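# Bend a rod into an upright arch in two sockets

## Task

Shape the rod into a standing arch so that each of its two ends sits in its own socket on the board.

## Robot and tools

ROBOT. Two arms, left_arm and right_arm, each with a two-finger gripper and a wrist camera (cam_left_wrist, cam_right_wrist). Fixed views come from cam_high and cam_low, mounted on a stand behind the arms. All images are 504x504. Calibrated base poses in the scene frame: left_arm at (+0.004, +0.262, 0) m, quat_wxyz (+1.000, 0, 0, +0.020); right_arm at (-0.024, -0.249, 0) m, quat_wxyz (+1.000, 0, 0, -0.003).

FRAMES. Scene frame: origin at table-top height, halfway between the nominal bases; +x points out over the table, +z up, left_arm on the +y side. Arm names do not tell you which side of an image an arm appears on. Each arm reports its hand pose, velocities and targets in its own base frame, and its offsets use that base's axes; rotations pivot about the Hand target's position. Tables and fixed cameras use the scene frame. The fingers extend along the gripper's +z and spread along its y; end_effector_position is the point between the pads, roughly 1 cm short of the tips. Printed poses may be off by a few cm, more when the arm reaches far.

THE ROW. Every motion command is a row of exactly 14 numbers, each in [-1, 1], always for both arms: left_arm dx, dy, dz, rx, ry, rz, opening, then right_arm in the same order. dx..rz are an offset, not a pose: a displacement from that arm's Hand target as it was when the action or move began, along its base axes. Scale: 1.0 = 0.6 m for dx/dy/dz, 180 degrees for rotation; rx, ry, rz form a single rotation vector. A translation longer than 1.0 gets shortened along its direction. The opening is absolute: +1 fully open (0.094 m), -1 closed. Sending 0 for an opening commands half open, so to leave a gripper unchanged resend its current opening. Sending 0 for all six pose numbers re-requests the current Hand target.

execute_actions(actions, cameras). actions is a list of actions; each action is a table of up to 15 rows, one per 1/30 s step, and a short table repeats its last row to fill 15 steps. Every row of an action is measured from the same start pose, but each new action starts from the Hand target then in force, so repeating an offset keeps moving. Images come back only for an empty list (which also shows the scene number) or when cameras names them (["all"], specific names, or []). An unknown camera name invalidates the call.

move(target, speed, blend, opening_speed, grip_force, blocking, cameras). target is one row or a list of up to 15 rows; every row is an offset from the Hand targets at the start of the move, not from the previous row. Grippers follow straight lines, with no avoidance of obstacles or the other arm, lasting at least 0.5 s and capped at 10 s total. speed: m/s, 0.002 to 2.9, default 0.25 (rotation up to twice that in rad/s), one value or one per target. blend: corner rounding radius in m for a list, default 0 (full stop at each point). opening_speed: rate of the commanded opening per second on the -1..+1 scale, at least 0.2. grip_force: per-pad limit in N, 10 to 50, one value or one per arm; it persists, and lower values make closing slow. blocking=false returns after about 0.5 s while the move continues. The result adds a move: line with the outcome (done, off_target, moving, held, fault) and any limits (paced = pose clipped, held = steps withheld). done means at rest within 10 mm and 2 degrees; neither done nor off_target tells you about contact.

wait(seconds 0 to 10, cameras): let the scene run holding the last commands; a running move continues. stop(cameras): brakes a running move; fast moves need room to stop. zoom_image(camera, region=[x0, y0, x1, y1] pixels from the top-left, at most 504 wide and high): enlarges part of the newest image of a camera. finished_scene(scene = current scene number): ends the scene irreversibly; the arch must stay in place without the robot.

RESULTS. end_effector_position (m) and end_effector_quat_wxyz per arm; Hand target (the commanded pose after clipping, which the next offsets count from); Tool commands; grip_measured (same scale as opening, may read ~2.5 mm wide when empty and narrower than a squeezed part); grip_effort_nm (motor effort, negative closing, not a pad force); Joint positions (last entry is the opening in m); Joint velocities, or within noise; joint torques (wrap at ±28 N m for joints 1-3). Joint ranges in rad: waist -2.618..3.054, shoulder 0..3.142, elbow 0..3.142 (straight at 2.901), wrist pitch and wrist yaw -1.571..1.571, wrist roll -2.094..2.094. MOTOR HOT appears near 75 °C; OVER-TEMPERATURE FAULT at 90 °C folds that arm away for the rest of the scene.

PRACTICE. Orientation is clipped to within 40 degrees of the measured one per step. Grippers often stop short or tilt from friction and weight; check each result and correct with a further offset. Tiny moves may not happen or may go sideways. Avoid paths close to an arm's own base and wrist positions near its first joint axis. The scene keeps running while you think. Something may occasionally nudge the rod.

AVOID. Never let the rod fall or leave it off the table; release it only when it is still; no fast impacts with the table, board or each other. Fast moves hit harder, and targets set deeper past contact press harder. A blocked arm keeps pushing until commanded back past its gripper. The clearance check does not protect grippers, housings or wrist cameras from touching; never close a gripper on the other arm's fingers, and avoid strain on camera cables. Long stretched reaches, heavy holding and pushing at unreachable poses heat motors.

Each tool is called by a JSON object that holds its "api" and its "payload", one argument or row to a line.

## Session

{"api": "execute_actions", "payload": {
  "actions": []
}}

Scene clock: 0.00 s.
left_arm: end_effector_position=(+0.4121, -0.1459, +0.2706) grip_measured=+1.000 grip_effort_nm=n/a end_effector_quat_wxyz=(+0.602, +0.071, +0.775, -0.178) | right_arm: end_effector_position=(+0.3496, +0.0760, +0.3214) grip_measured=+1.000 grip_effort_nm=n/a end_effector_quat_wxyz=(+0.529, -0.212, +0.798, +0.196)
Joint positions: left_arm=[-0.316 1.289 0.873 0.202 0.061 -0.182 0.094] | right_arm=[-0.08 1.133 1.155 -0.491 -0.639 -0.198 0.094]
Joint velocities: within noise
Joint torques (N m): no reading
Heat: left arm: 31 °C; right arm: 30 °C.
Hand target: left_arm +0.4125, -0.1460, +0.2861; +0.617, +0.071, +0.762, -0.181 | right_arm +0.3491, +0.0759, +0.3252; +0.532, -0.212, +0.796, +0.195
Tool commands: left_gripper/opening=+1.0 right_gripper/opening=+1.0

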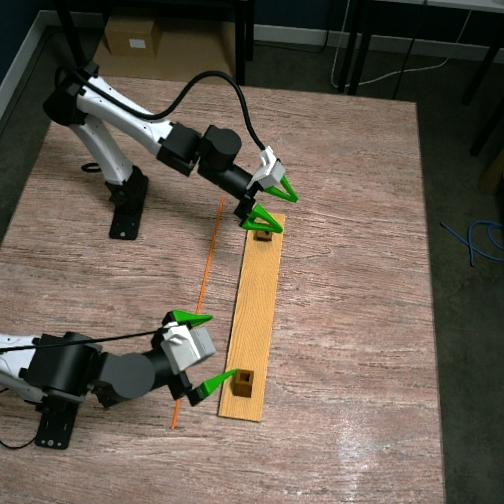

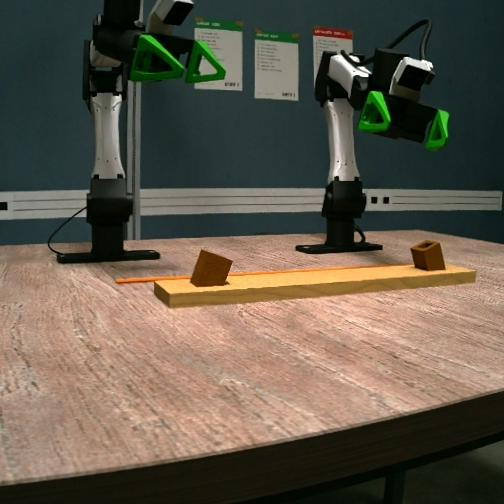

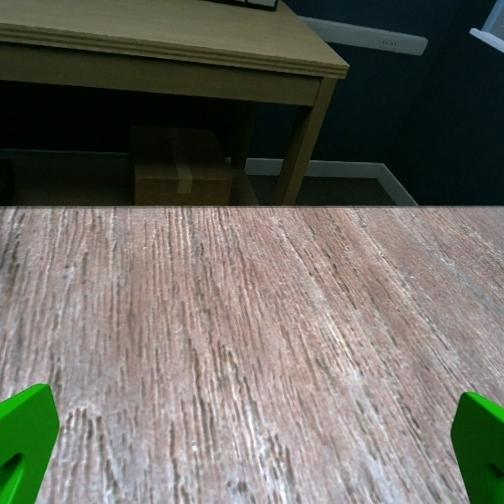

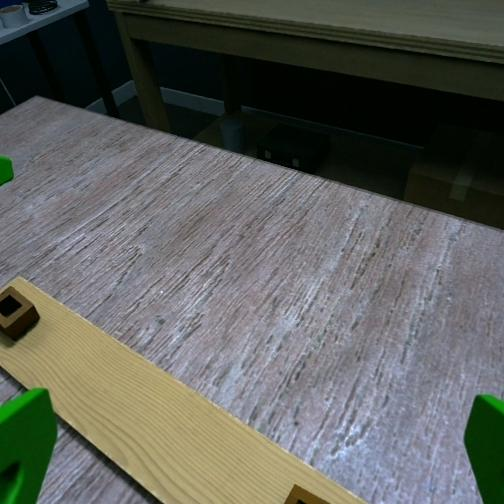

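{"api": "move", "payload": {
  "target": [
    [-0.244,0.152,-0.26,0.456,0.18,-0.4256,1,-0.208,-0.098,-0.33,-0.3387,0.2013,0.2351,1],
    [-0.244,0.152,-0.31,0.456,0.18,-0.4256,0,-0.208,-0.098,-0.375,-0.3387,0.2013,0.2351,0]
  ],
  "speed": 0.2,
  "blend": 0.02,
  "cameras": ["all"]
}}

Scene clock: 14.33 s.
left_arm: end_effector_position=(+0.2662, -0.0541, +0.1006) grip_measured=+0.002 grip_effort_nm=-0.06 end_effector_quat_wxyz=(+0.003, +0.782, +0.623, -0.002) | right_arm: end_effector_position=(+0.2237, +0.0170, +0.1054) grip_measured=+0.003 grip_effort_nm=-0.14 end_effector_quat_wxyz=(+0.006, -0.624, +0.781, +0.001)
Joint positions: left_arm=[-0.197 1.573 1.218 -1.214 0.006 1.6 0.047] | right_arm=[0.069 1.384 1.066 -1.245 -0.009 -1.28 0.047]
Joint torques (N m): left_arm=[-0.2 -4.78 5.71 0.26 0.19 0.15] | right_arm=[0.73 -3.78 5.83 0.5 0.07 -0.07]
Heat: left arm: 33 °C; right arm: 33 °C.
Hand target: left_arm +0.2661, -0.0549, +0.1001; +0.000, +0.790, +0.614, +0.000 | right_arm +0.2241, +0.0172, +0.1002; +0.000, -0.631, +0.775, +0.000
Off the commanded pose: left_arm 0.001 m, 1 deg | right_arm 0.005 m, 1 deg.
move: done; blend cut to 0.015 m at target 1

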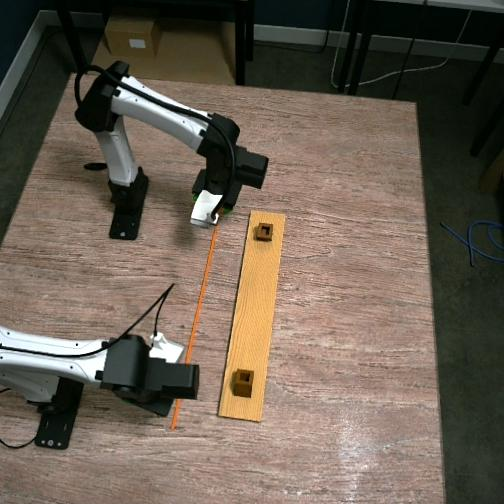

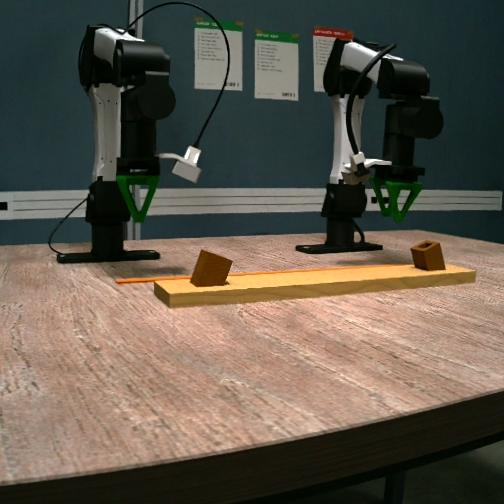

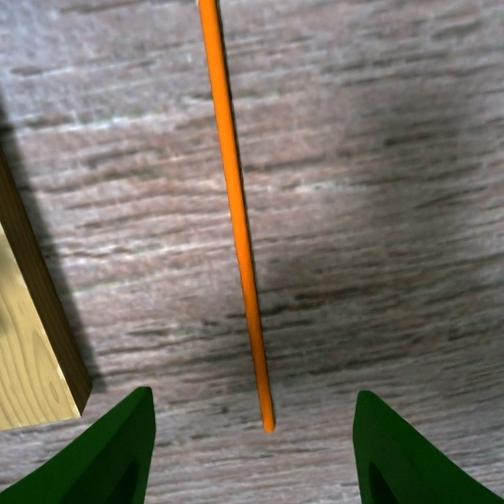

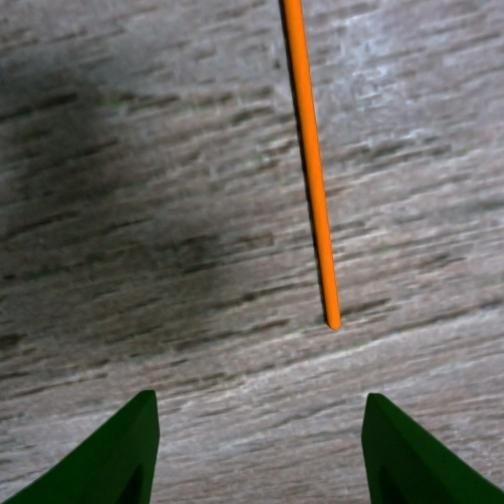

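{"api": "move", "payload": {
  "target": [0.0107,0.047,-0.03,0,0,0.042,0,0.0447,0.039,-0.04,0,0,0.05,0],
  "speed": 0.12,
  "cameras": ["cam_left_wrist","cam_right_wrist"]
}}

Scene clock: 24.73 s.
left_arm: end_effector_position=(+0.2732, -0.0291, +0.0849) grip_measured=+0.002 grip_effort_nm=-0.06 end_effector_quat_wxyz=(+0.006, +0.752, +0.659, +0.002) | right_arm: end_effector_position=(+0.2462, +0.0394, +0.0782) grip_measured=+0.003 grip_effort_nm=-0.14 end_effector_quat_wxyz=(+0.000, +0.684, -0.730, -0.005)
Joint positions: left_arm=[-0.103 1.585 1.168 -1.142 0.005 1.599 0.047] | right_arm=[0.153 1.509 1.066 -1.134 -0.007 -1.352 0.047]
Joint torques (N m): left_arm=[0.91 -4.4 5.38 0.29 0.2 -0.13] | right_arm=[0.73 -4.66 7.35 0.48 0.06 -0.06]
Heat: left arm: 33 °C; right arm: 33 °C.
Hand target: left_arm +0.2725, -0.0267, +0.0821; +0.000, +0.748, +0.664, +0.000 | right_arm +0.2510, +0.0405, +0.0762; +0.000, +0.690, -0.724, +0.000
Off the commanded pose: left_arm 0.004 m, 1 deg | right_arm 0.005 m, 1 deg.
move: done
Images, in order (width x height): cam_left_wrist 504x504, cam_right_wrist 504x504.

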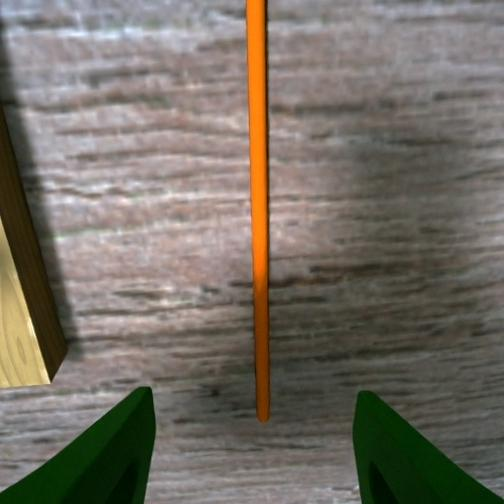

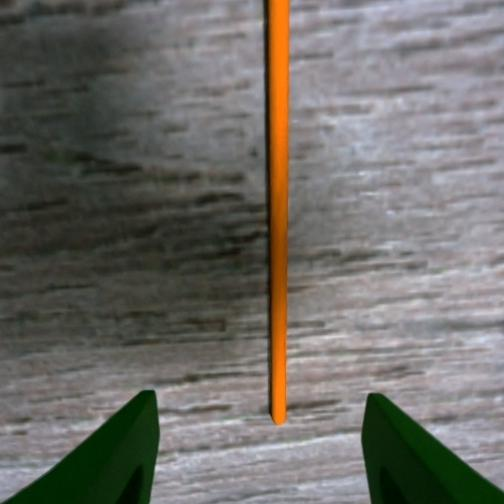

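{"api": "move", "payload": {
  "target": [
    [-0.004,0,-0.085,0,0,0,-0.4,0.005,0,-0.08,0,0,0,-0.4],
    [-0.004,0,-0.118,0,0,0,-0.4,0.005,0,-0.117,0,0,0,-0.4]
  ],
  "speed": [0.08,0.03],
  "blend": 0.01,
  "cameras": ["all"]
}}

Scene clock: 29.27 s.
left_arm: end_effector_position=(+0.2715, -0.0289, +0.0141) grip_measured=-0.398 grip_effort_nm=-0.06 end_effector_quat_wxyz=(+0.005, +0.752, +0.660, +0.002) | right_arm: end_effector_position=(+0.2568, +0.0410, +0.0132) grip_measured=-0.398 grip_effort_nm=-0.13 end_effector_quat_wxyz=(-0.008, +0.685, -0.729, +0.001)
Joint positions: left_arm=[-0.103 1.668 0.958 -0.851 0.004 1.598 0.028] | right_arm=[0.153 1.618 0.899 -0.837 -0.007 -1.355 0.028]
Joint torques (N m): left_arm=[0.84 -4.66 4.89 0.29 0.2 -0.14] | right_arm=[0.53 -5.15 5 0.43 0.06 -0.08]
Heat: left arm: 33 °C; right arm: 33 °C.
Hand target: left_arm +0.2700, -0.0266, +0.0113; +0.000, +0.748, +0.664, +0.000 | right_arm +0.2541, +0.0405, +0.0060; +0.000, +0.690, -0.724, +0.000
Off the commanded pose: left_arm 0.004 m, 1 deg | right_arm 0.008 m, 1 deg.
move: done

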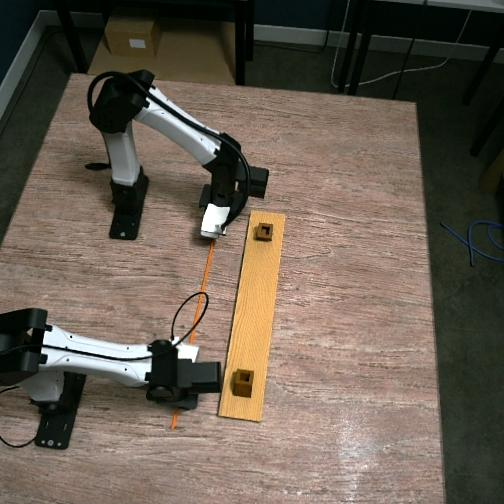

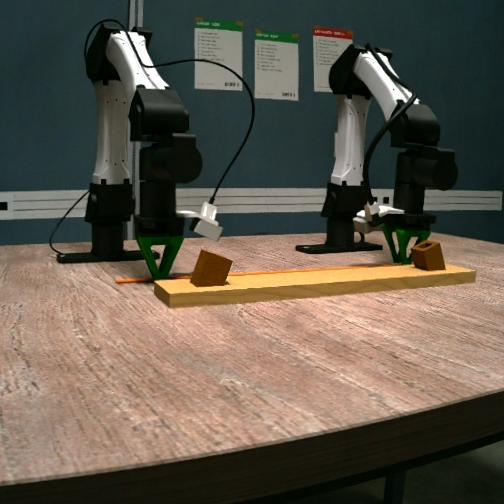

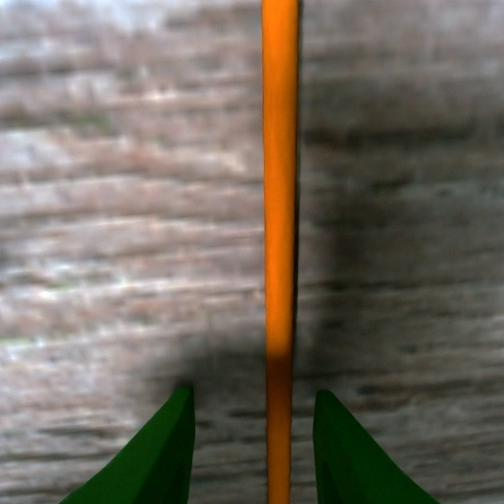

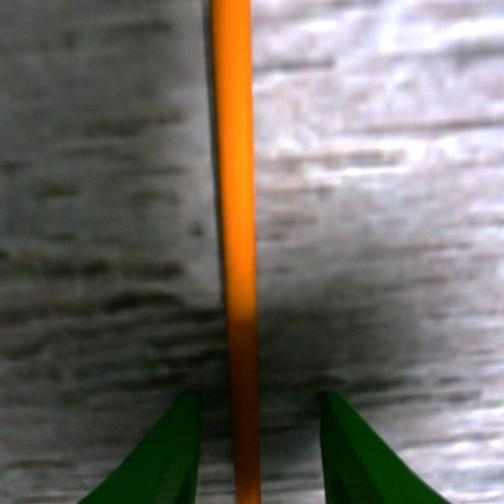

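{"api": "move", "payload": {
  "target": [
    [-0.007,0,-0.006,0,0,0,-0.4,-0.012,0,-0.005,0,0,0,-0.4],
    [-0.007,0,-0.006,0,0,0,-1,-0.012,0,-0.005,0,0,0,-1]
  ],
  "speed": 0.03,
  "opening_speed": 0.4,
  "cameras": ["cam_left_wrist","cam_right_wrist"]
}}

Scene clock: 32.90 s.
left_arm: end_effector_position=(+0.2689, -0.0286, +0.0094) grip_measured=-0.913 grip_effort_nm=-0.99 end_effector_quat_wxyz=(+0.005, +0.751, +0.661, +0.002) | right_arm: end_effector_position=(+0.2514, +0.0407, +0.0104) grip_measured=-0.893 grip_effort_nm=-1.02 end_effector_quat_wxyz=(-0.004, +0.685, -0.728, -0.002)
Joint positions: left_arm=[-0.103 1.668 0.937 -0.831 0.004 1.595 0.004] | right_arm=[0.155 1.612 0.881 -0.835 -0.007 -1.355 0.005]
Joint torques (N m): left_arm=[0.66 -5.29 4.46 0.27 0.2 -0.11] | right_arm=[0.73 -6.42 3.43 0.61 0.06 -0.03]
Heat: left arm: 33 °C; right arm: 33 °C.
Hand target: left_arm +0.2659, -0.0266, +0.0077; +0.000, +0.748, +0.664, +0.000 | right_arm +0.2468, +0.0405, +0.0029; +0.000, +0.690, -0.724, -0.001
Off the commanded pose: left_arm 0.004 m, 1 deg | right_arm 0.009 m, 1 deg.
move: done; target 2's new opening was sent with right_arm's hand 0.011 m and 1 deg from that target
Images, in order (width x height): cam_left_wrist 504x504, cam_right_wrist 504x504.

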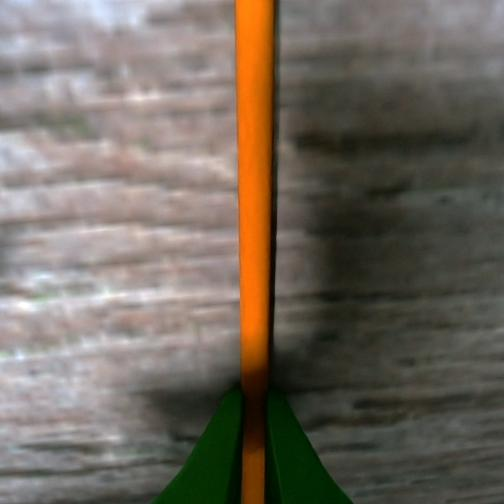

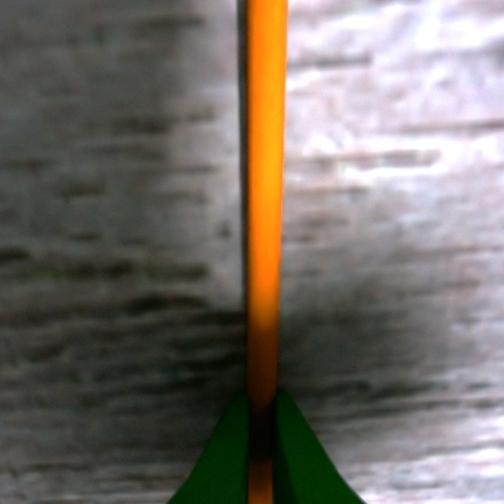

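{"api": "move", "payload": {
  "target": [
    [0.005,-0.0033,0.162,0,0,0,-1,0.0077,0.0003,0.178,0,0,0,-1],
    [0.0408,-0.0088,0.162,0,0,0.059,-1,0.1847,-0.0035,0.178,0,0,0.059,-1],
    [0.0768,-0.0265,0.162,0,0,0.118,-1,0.3603,0.0058,0.178,0,0,0.118,-1]
  ],
  "speed": 0.1,
  "blend": 0.015,
  "cameras": ["all"]
}}

Scene clock: 41.50 s.
left_arm: end_effector_position=(+0.3135, -0.0419, +0.1022) grip_measured=-0.913 grip_effort_nm=-1.01 end_effector_quat_wxyz=(+0.009, +0.613, +0.790, +0.002) | right_arm: end_effector_position=(+0.4595, +0.0504, +0.1140) grip_measured=-0.893 grip_effort_nm=-1.04 end_effector_quat_wxyz=(-0.012, +0.812, -0.584, +0.008)
Joint positions: left_arm=[-0.13 1.725 1.389 -1.216 0.005 1.191 0.004] | right_arm=[0.106 2.389 2.421 -1.576 -0.007 -1.789 0.005]
Joint torques (N m): left_arm=[-0.02 -5.53 7.86 0.01 0.2 -0.13] | right_arm=[-0.81 -12.52 9.31 0.25 0.06 -0.09]
Heat: left arm: 33 °C; right arm: 34 °C.
Hand target: left_arm +0.3120, -0.0425, +0.1050; +0.000, +0.612, +0.791, +0.000 | right_arm +0.4630, +0.0439, +0.1097; +0.000, +0.812, -0.584, +0.000
Off the commanded pose: left_arm 0.003 m, 1 deg | right_arm 0.008 m, 2 deg.
joint sent to its limit (right arm) — joint 4 (wrist pitch), lower limit. The joint targets still meet the commanded pose.
move: done

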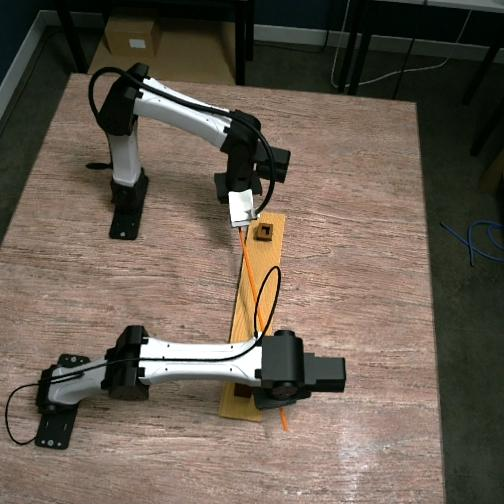

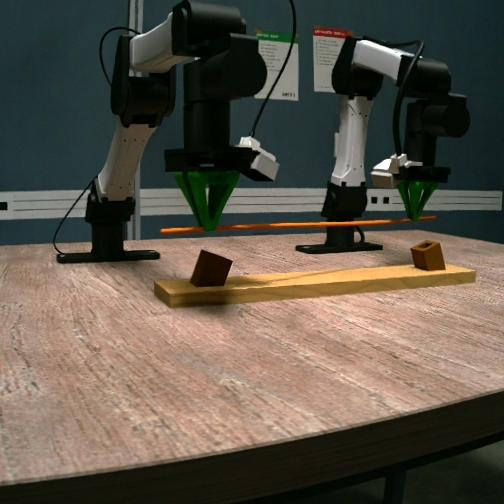

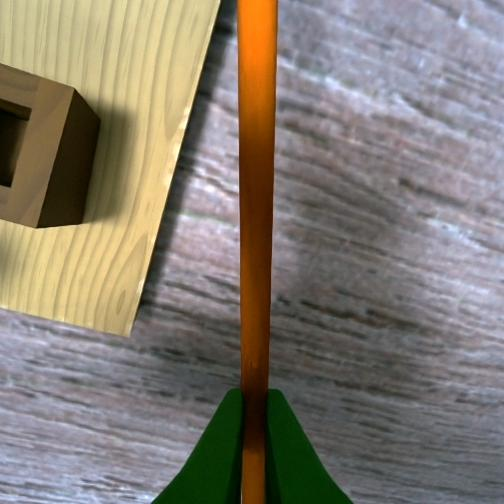

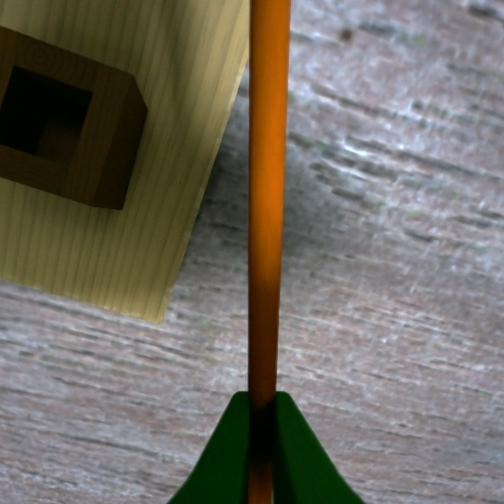

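{"api": "move", "payload": {
  "target": [
    [0,0,-0.1,0,0,0,-1,0,0,-0.112,0,0,0,-1],
    [0,0,-0.122,0,0,0,-1,0,0,-0.136,0,0,0,-1]
  ],
  "speed": [0.08,0.03],
  "blend": 0.01,
  "cameras": ["all"]
}}

{"api": "zoom_image", "payload": {
  "camera": "cam_low",
  "region": [140, 150, 500, 320]
}}

Scene clock: 46.90 s.
left_arm: end_effector_position=(+0.3150, -0.0421, +0.0353) grip_measured=-0.913 grip_effort_nm=-1.01 end_effector_quat_wxyz=(+0.008, +0.613, +0.790, +0.002) | right_arm: end_effector_position=(+0.4619, +0.0506, +0.0339) grip_measured=-0.893 grip_effort_nm=-1.04 end_effector_quat_wxyz=(-0.003, +0.812, -0.584, -0.003)
Joint positions: left_arm=[-0.13 1.79 1.193 -0.958 0.005 1.19 0.004] | right_arm=[0.106 2.389 2.101 -1.283 -0.009 -1.789 0.005]
Joint torques (N m): left_arm=[-0.01 -5.9 5.08 0.27 0.19 -0.14] | right_arm=[-0.7 -14.9 5.56 0.47 0.08 -0.07]
Heat: left arm: 34 °C; right arm: 35 °C.
Hand target: left_arm +0.3120, -0.0424, +0.0317; +0.000, +0.612, +0.791, +0.000 | right_arm +0.4630, +0.0441, +0.0282; +0.000, +0.812, -0.584, +0.000
Off the commanded pose: left_arm 0.005 m, 1 deg | right_arm 0.009 m, 1 deg.
move: done; blend cut to 0.0072 m at target 1

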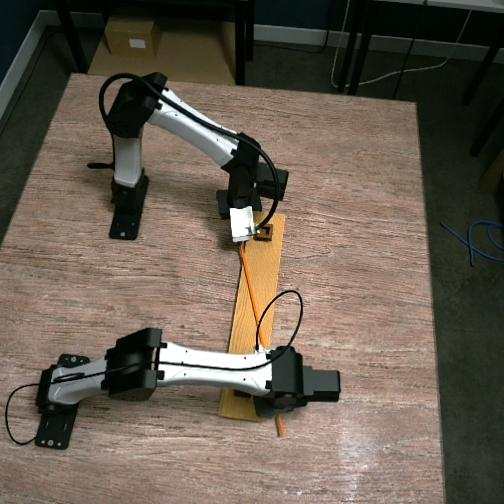

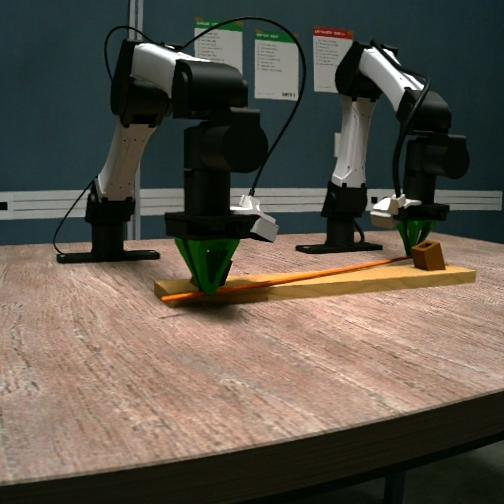

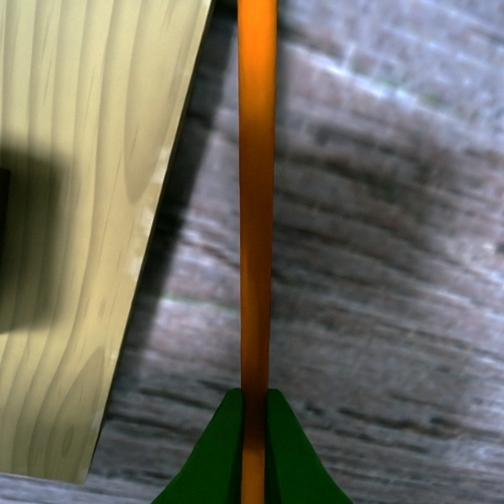

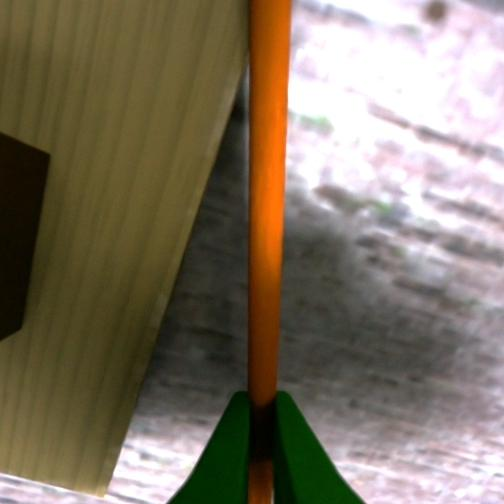

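Scaled by 1.400 from the camera's 504x504 image, which has a finer 720x720 frame.

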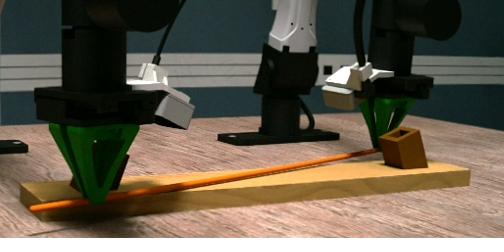

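{"api": "move", "payload": {
  "target": [
    [0,0,-0.006,0,0,0,-1,0,0,-0.006,0,0,0,-1],
    [0,0,-0.006,0,0,0,-1,0,0,-0.006,0,0,0,-0.6],
    [0,0,-0.006,0,0,0,-1,0,0,-0.026,0,0,0,-0.6],
    [0,0,-0.006,0,0,0,-1,0,0,-0.026,0,0,0,-1]
  ],
  "speed": 0.03,
  "opening_speed": 0.5,
  "cameras": ["cam_low","cam_right_wrist"]
}}

Scene clock: 52.07 s.
left_arm: end_effector_position=(+0.3154, -0.0422, +0.0333) grip_measured=-0.913 grip_effort_nm=-1.01 end_effector_quat_wxyz=(+0.011, +0.613, +0.790, +0.003) | right_arm: end_effector_position=(+0.4640, +0.0487, +0.0217) grip_measured=-0.882 grip_effort_nm=-1.03 end_effector_quat_wxyz=(-0.007, +0.811, -0.585, +0.002)
Joint positions: left_arm=[-0.13 1.79 1.185 -0.945 0.005 1.19 0.004] | right_arm=[0.102 2.389 2.052 -1.223 -0.008 -1.789 0.006]
Joint torques (N m): left_arm=[-0.08 -5.49 5.01 0.3 0.19 -0.15] | right_arm=[-0.38 -14.19 5.48 0.46 0.07 -0.06]
Heat: left arm: 34 °C; right arm: 38 °C.
Hand target: left_arm +0.3120, -0.0424, +0.0281; +0.000, +0.612, +0.791, +0.000 | right_arm +0.4630, +0.0440, +0.0125; +0.000, +0.812, -0.584, +0.000
Off the commanded pose: left_arm 0.006 m, 1 deg | right_arm 0.010 m, 1 deg.
move: done
Images, in order (width x height): cam_low 504x504, cam_right_wrist 504x504.

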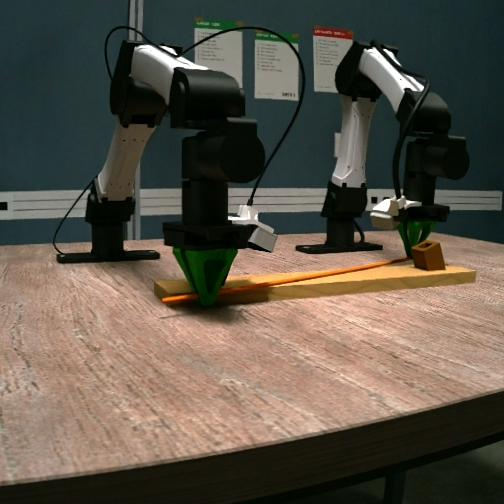

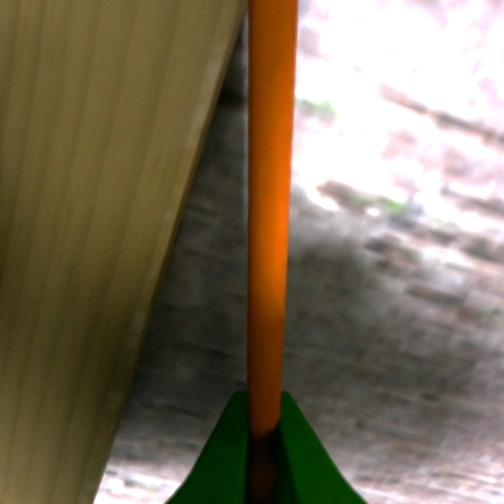

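{"api": "move", "payload": {
  "target": [
    [0,0,0,0,0,0,-0.6,0,0,0,0,0,0,-1],
    [0,0,-0.02,0,0,0,-0.6,0,0,0,0,0,0,-1],
    [0,0,-0.02,0,0,0,-1,0,0,0,0,0,0,-1]
  ],
  "speed": 0.03,
  "opening_speed": 0.5,
  "cameras": ["cam_low","cam_left_wrist","cam_right_wrist"]
}}

{"api": "zoom_image", "payload": {
  "camera": "cam_low",
  "region": [140, 150, 500, 320]
}}

Scene clock: 56.27 s.
left_arm: end_effector_position=(+0.3135, -0.0420, +0.0194) grip_measured=-0.902 grip_effort_nm=-0.99 end_effector_quat_wxyz=(+0.006, +0.613, +0.790, +0.000) | right_arm: end_effector_position=(+0.4640, +0.0487, +0.0217) grip_measured=-0.882 grip_effort_nm=-1.04 end_effector_quat_wxyz=(-0.007, +0.811, -0.585, +0.002)
Joint positions: left_arm=[-0.13 1.813 1.155 -0.902 0.005 1.19 0.005] | right_arm=[0.102 2.389 2.052 -1.223 -0.008 -1.79 0.006]
Joint torques (N m): left_arm=[-0.01 -5.93 5 0.32 0.2 -0.13] | right_arm=[-0.38 -14.2 5.46 0.45 0.07 -0.06]
Heat: left arm: 34 °C; right arm: 40 °C.
Hand target: left_arm +0.3118, -0.0424, +0.0160; +0.000, +0.612, +0.791, +0.000 | right_arm +0.4629, +0.0440, +0.0125; +0.000, +0.812, -0.584, -0.001
Off the commanded pose: left_arm 0.004 m, 1 deg | right_arm 0.010 m, 1 deg.
move: done
Images, in order (width x height): cam_low 504x504, cam_left_wrist 504x504, cam_right_wrist 504x504.

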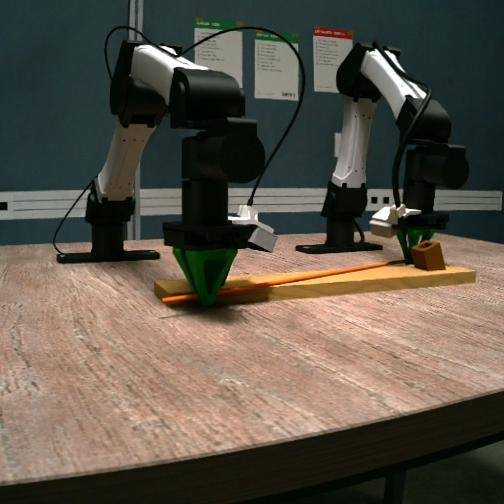

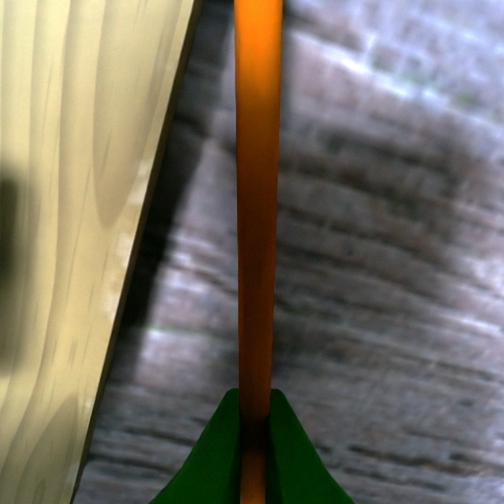

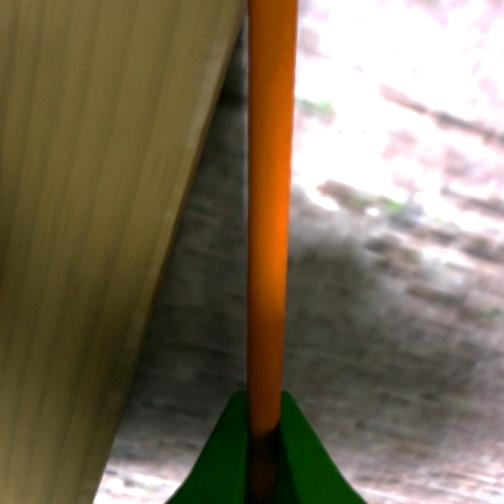

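Scaled by 1.400 from the camera's 504x504 image, which has a finer 720x720 frame.

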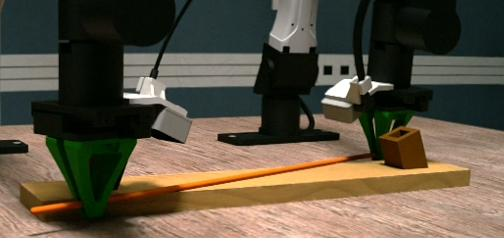

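{"api": "move", "payload": {
  "target": [
    [0.003,0.001,0.157,0,0,0,-1,0.002,0.008,0.1625,0,0,0,-1],
    [0.059,0.0072,0.157,0,0,-0.054,-1,-0.0688,-0.0072,0.1625,0,0,-0.054,-1],
    [0.116,0.0043,0.157,0,0,-0.108,-1,-0.139,-0.0103,0.1625,0,0,-0.108,-1]
  ],
  "speed": 0.1,
  "blend": 0.012,
  "cameras": ["all"]
}}

Scene clock: 66.73 s.
left_arm: end_effector_position=(+0.3806, -0.0381, +0.1072) grip_measured=-0.903 grip_effort_nm=-1.01 end_effector_quat_wxyz=(-0.004, +0.732, +0.681, +0.009) | right_arm: end_effector_position=(+0.3791, +0.0348, +0.0985) grip_measured=-0.882 grip_effort_nm=-1.04 end_effector_quat_wxyz=(+0.020, +0.705, -0.709, -0.011)
Joint positions: left_arm=[-0.108 1.996 1.76 -1.33 -0.019 1.534 0.005] | right_arm=[0.096 2.041 1.79 -1.365 0.009 -1.469 0.006]
Joint torques (N m): left_arm=[0.75 -7.75 8.09 0.04 0.44 0.16] | right_arm=[0.44 -16.47 5.38 0.35 -0.1 0.2]
Heat: left arm: 34 °C; right arm: 45 °C.
Hand target: left_arm +0.3815, -0.0399, +0.1104; +0.000, +0.737, +0.676, +0.000 | right_arm +0.3795, +0.0379, +0.1101; +0.000, +0.702, -0.712, +0.000
Off the commanded pose: left_arm 0.004 m, 1 deg | right_arm 0.012 m, 3 deg.
move: off_target (right_arm)

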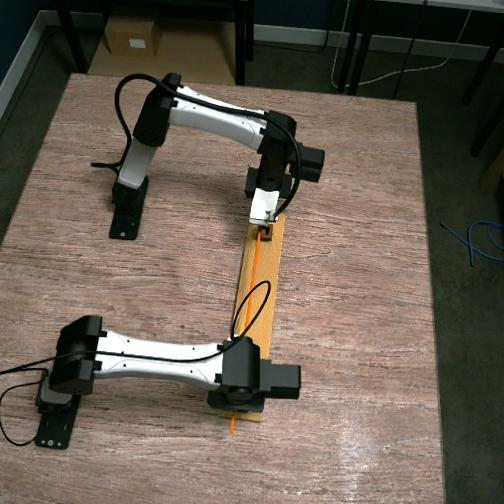

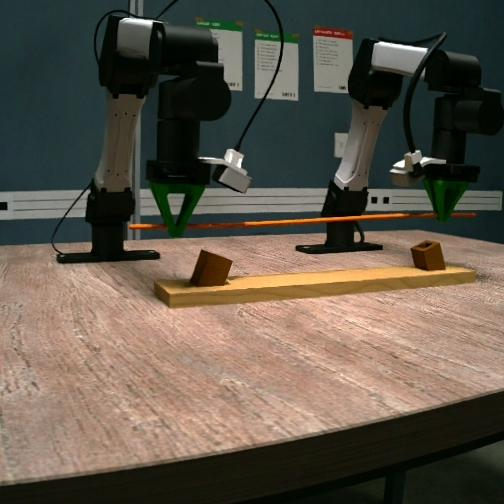

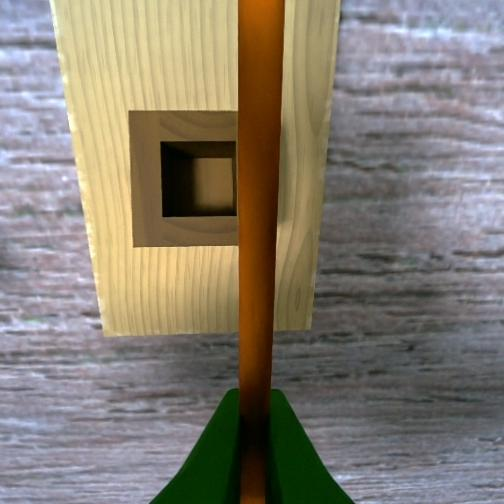

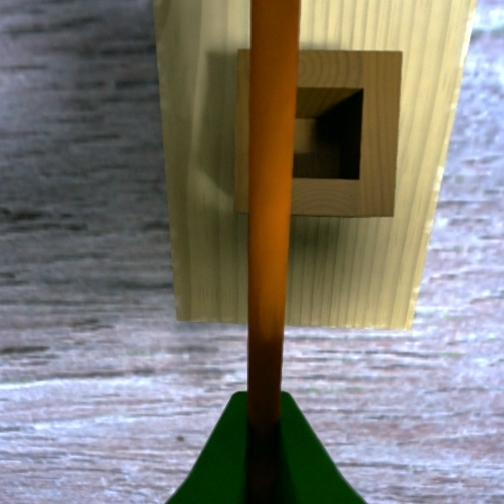

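{"api": "move", "payload": {
  "target": [0.0225,-0.008,0.007,-0.138,0.015,0,-1,0.022,0.012,0.02,0.1386,-0.0087,0,-1],
  "speed": 0.1,
  "cameras": ["all"]
}}

Scene clock: 74.17 s.
left_arm: end_effector_position=(+0.3943, -0.0404, +0.1099) grip_measured=-0.903 grip_effort_nm=-1.00 end_effector_quat_wxyz=(+0.129, +0.720, +0.666, -0.147) | right_arm: end_effector_position=(+0.3869, +0.0415, +0.1121) grip_measured=-0.882 grip_effort_nm=-1.04 end_effector_quat_wxyz=(-0.136, +0.683, -0.703, -0.145)
Joint positions: left_arm=[0.065 2.107 1.883 -1.416 0.388 1.726 0.005] | right_arm=[-0.068 2.041 1.79 -1.357 -0.399 -1.617 0.006]
Joint torques (N m): left_arm=[0.9 -8.32 7.76 -0.12 0.87 0.16] | right_arm=[-0.27 -13.2 8.25 0.3 -0.58 -0.08]
Heat: left arm: 35 °C; right arm: 47 °C.
Hand target: left_arm +0.3950, -0.0447, +0.1146; +0.142, +0.720, +0.660, -0.163 | right_arm +0.3927, +0.0450, +0.1221; -0.161, +0.685, -0.696, -0.145
Off the commanded pose: left_arm 0.006 m, 2 deg | right_arm 0.012 m, 3 deg.
move: off_target (right_arm)

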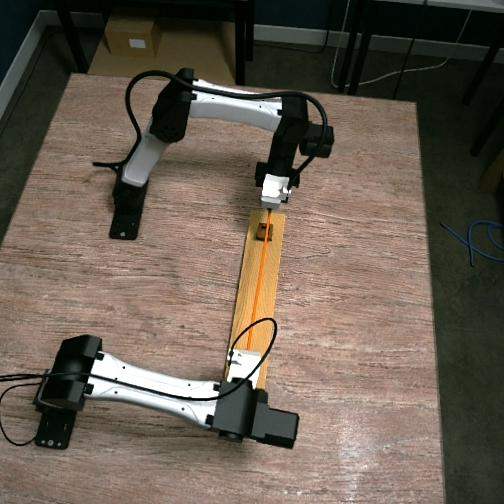

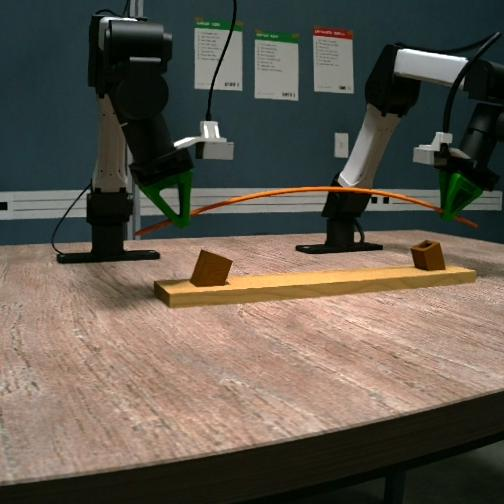

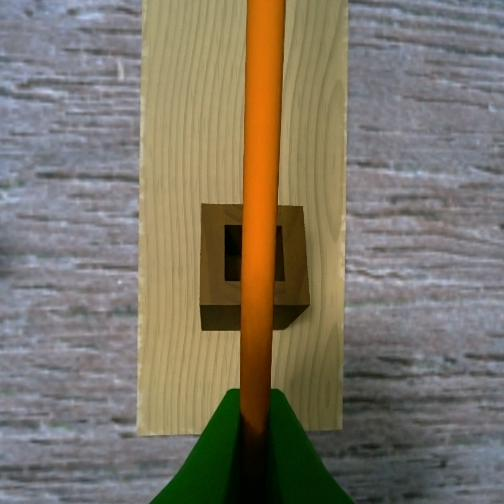

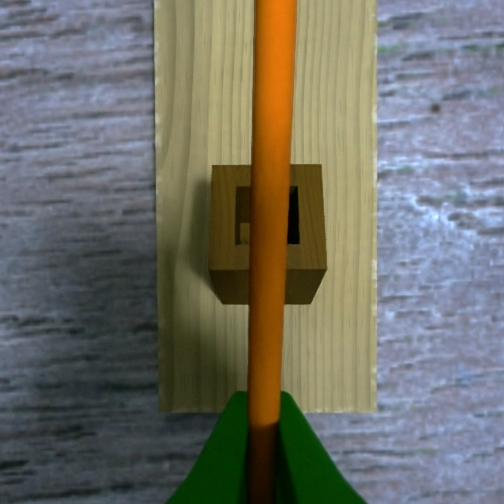

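{"api": "move", "payload": {
  "target": [0,-0.042,0.022,-0.138,0.015,0,-1,0,0.047,0.018,0.1386,-0.0087,0,-1],
  "speed": 0.1,
  "cameras": ["all"]
}}

Scene clock: 78.33 s.
left_arm: end_effector_position=(+0.3978, -0.0573, +0.1179) grip_measured=-0.903 grip_effort_nm=-1.01 end_effector_quat_wxyz=(+0.261, +0.679, +0.625, -0.282) | right_arm: end_effector_position=(+0.3932, +0.0617, +0.1379) grip_measured=-0.882 grip_effort_nm=-1.04 end_effector_quat_wxyz=(-0.297, +0.645, -0.658, -0.250)
Joint positions: left_arm=[0.16 2.214 1.924 -1.517 0.761 1.909 0.005] | right_arm=[-0.162 2.041 1.738 -1.336 -0.796 -1.742 0.006]
Joint torques (N m): left_arm=[-0.24 -8.85 6.64 -0.63 1.36 0.14] | right_arm=[0.76 -9.32 5.22 0.21 -1.12 -0.14]
Heat: left arm: 35 °C; right arm: 47 °C.
Hand target: left_arm +0.3950, -0.0699, +0.1277; +0.278, +0.668, +0.613, -0.318 | right_arm +0.3928, +0.0733, +0.1329; -0.315, +0.636, -0.646, -0.282
Off the commanded pose: left_arm 0.016 m, 5 deg | right_arm 0.013 m, 5 deg.
joint sent to its limit (left arm) — joint 4 (wrist pitch), lower limit. The joint targets still meet the commanded pose.
move: off_target (left_arm, right_arm)

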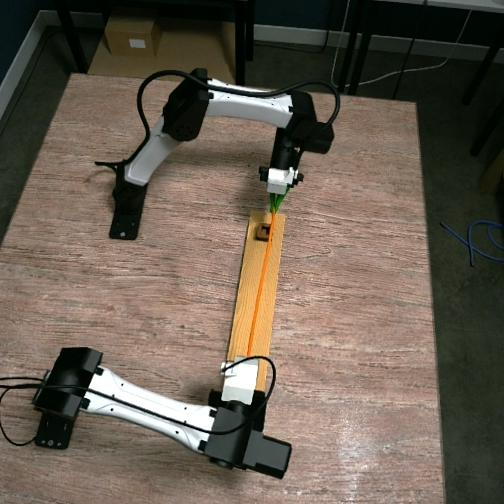

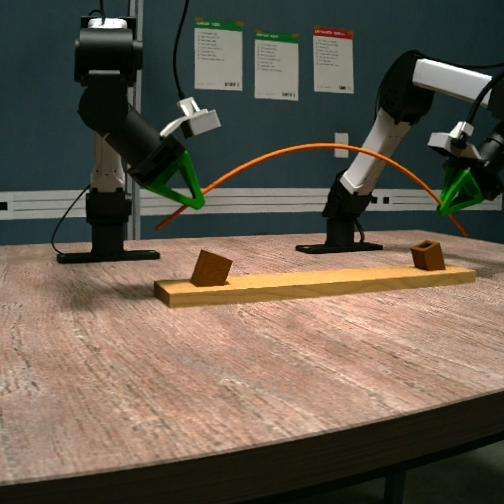

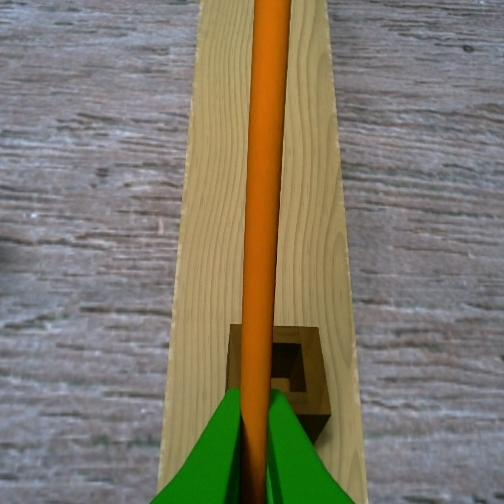

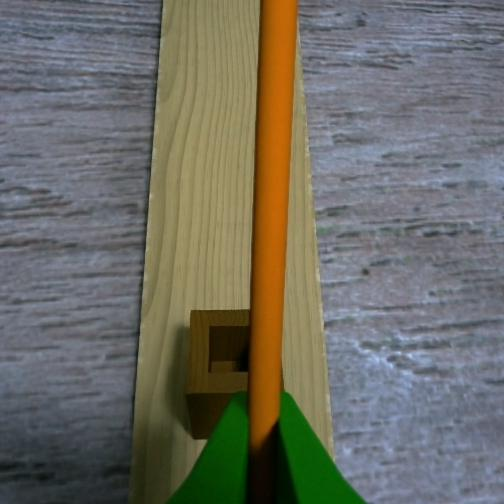

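{"api": "move", "payload": {
  "target": [-0.01,-0.053,0.033,-0.111,0.012,0,-1,-0.009,0.058,0.02,0.111,-0.007,0,-1],
  "speed": 0.1,
  "cameras": ["all"]
}}

Scene clock: 82.20 s.
left_arm: end_effector_position=(+0.3942, -0.0878, +0.1377) grip_measured=-0.903 grip_effort_nm=-1.01 end_effector_quat_wxyz=(+0.383, +0.612, +0.584, -0.370) | right_arm: end_effector_position=(+0.3882, +0.0950, +0.1481) grip_measured=-0.882 grip_effort_nm=-1.04 end_effector_quat_wxyz=(-0.416, +0.582, -0.599, -0.360)
Joint positions: left_arm=[0.173 2.214 1.805 -1.518 1.091 2.009 0.005] | right_arm=[-0.17 2.075 1.615 -1.3 -1.156 -1.834 0.006]
Joint torques (N m): left_arm=[-1.44 -9.36 4.55 -0.75 1.36 0.12] | right_arm=[2.1 -9.62 5.05 0.09 -1 -0.17]
Heat: left arm: 35 °C; right arm: 47 °C.
Hand target: left_arm +0.3890, -0.1017, +0.1476; +0.379, +0.604, +0.553, -0.432 | right_arm +0.3873, +0.1081, +0.1448; -0.427, +0.575, -0.583, -0.383
Off the commanded pose: left_arm 0.018 m, 8 deg | right_arm 0.013 m, 4 deg.
joint sent to its limit (left arm) — joint 4 (wrist pitch), lower limit. The joint targets are off in orientation, not in position.
move: off_target (left_arm, right_arm)

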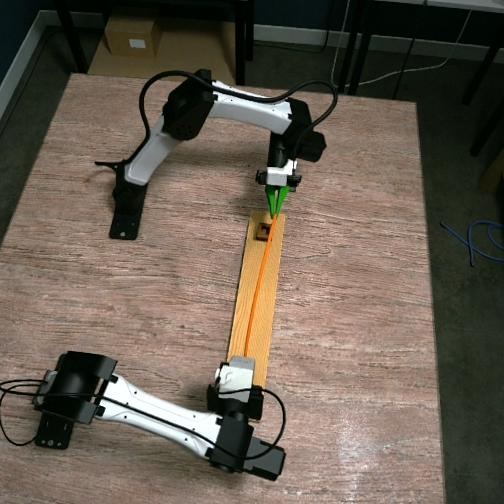

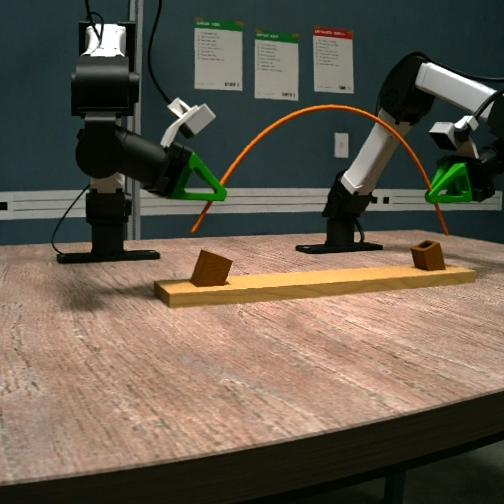

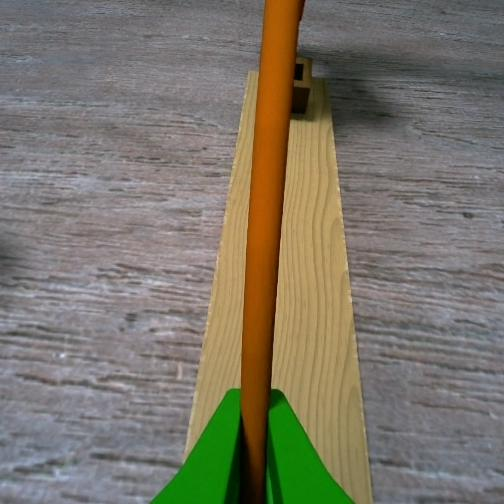

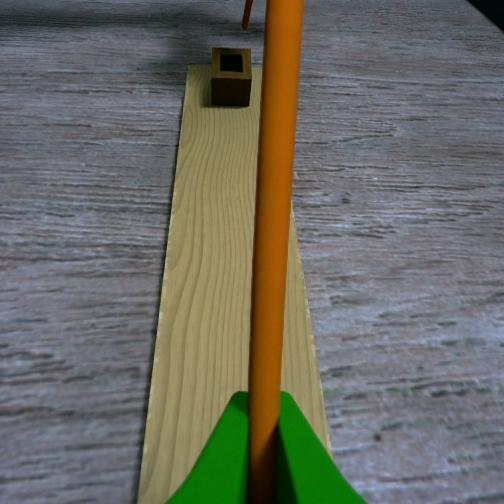

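{"api": "move", "payload": {
  "target": [-0.012,-0.08,0.014,-0.017,0.002,0,-1,0,0.056,0.01,0.055,-0.0035,0,-1],
  "speed": 0.1,
  "cameras": ["all"]
}}

{"api": "zoom_image", "payload": {
  "camera": "cam_low",
  "region": [140, 90, 500, 320]
}}

Scene clock: 88.80 s.
left_arm: end_effector_position=(+0.3919, -0.1272, +0.1532) grip_measured=-0.903 grip_effort_nm=-1.01 end_effector_quat_wxyz=(+0.405, +0.606, +0.552, -0.405) | right_arm: end_effector_position=(+0.3926, +0.1225, +0.1528) grip_measured=-0.882 grip_effort_nm=-1.04 end_effector_quat_wxyz=(-0.481, +0.536, -0.560, -0.409)
Joint positions: left_arm=[0.09 2.214 1.805 -1.518 1.195 1.998 0.005] | right_arm=[-0.125 2.078 1.504 -1.11 -1.366 -1.745 0.006]
Joint torques (N m): left_arm=[-3.89 -8.47 4.46 -0.73 1.16 -0.11] | right_arm=[3.88 -11.15 5.05 0.31 -0.84 0]
Heat: left arm: 35 °C; right arm: 46 °C.
Hand target: left_arm +0.3818, -0.1497, +0.1560; +0.393, +0.592, +0.543, -0.448 | right_arm +0.3873, +0.1417, +0.1509; -0.479, +0.538, -0.546, -0.429
Off the commanded pose: left_arm 0.025 m, 6 deg | right_arm 0.020 m, 3 deg.
joint sent to its limit (left arm) — joint 4 (wrist pitch), lower limit. The joint targets still meet the commanded pose.
move: off_target (left_arm, right_arm)

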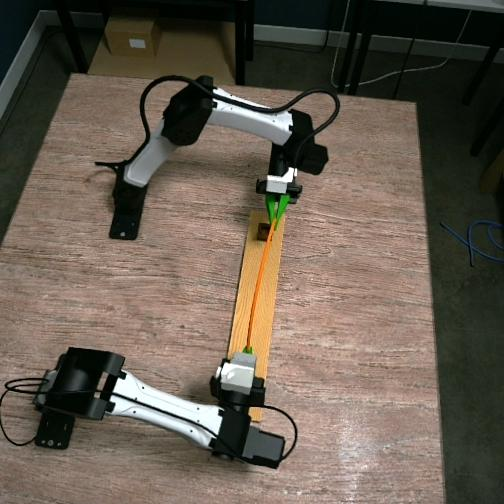

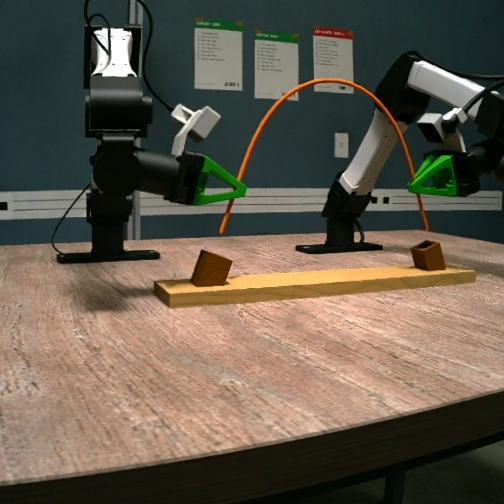

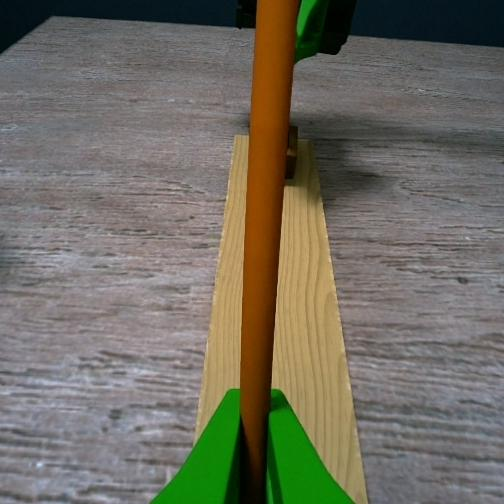

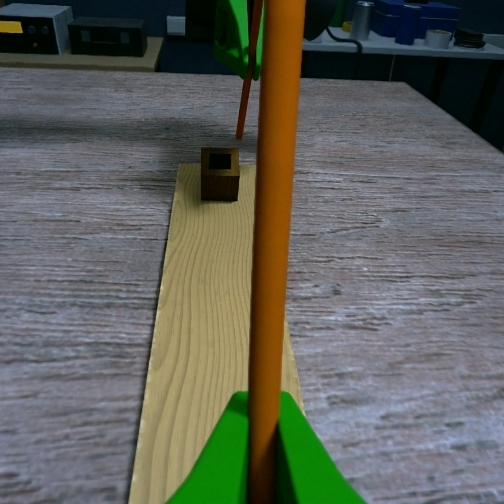

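Scaled by 1.400 from the camera's 504x504 image, which has a finer 720x720 frame.

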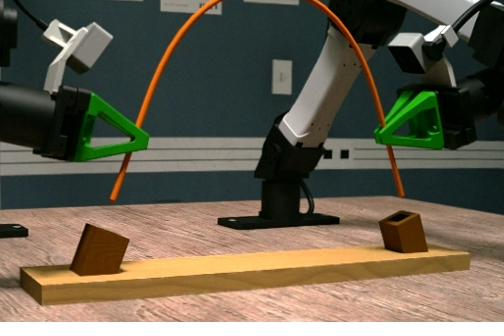

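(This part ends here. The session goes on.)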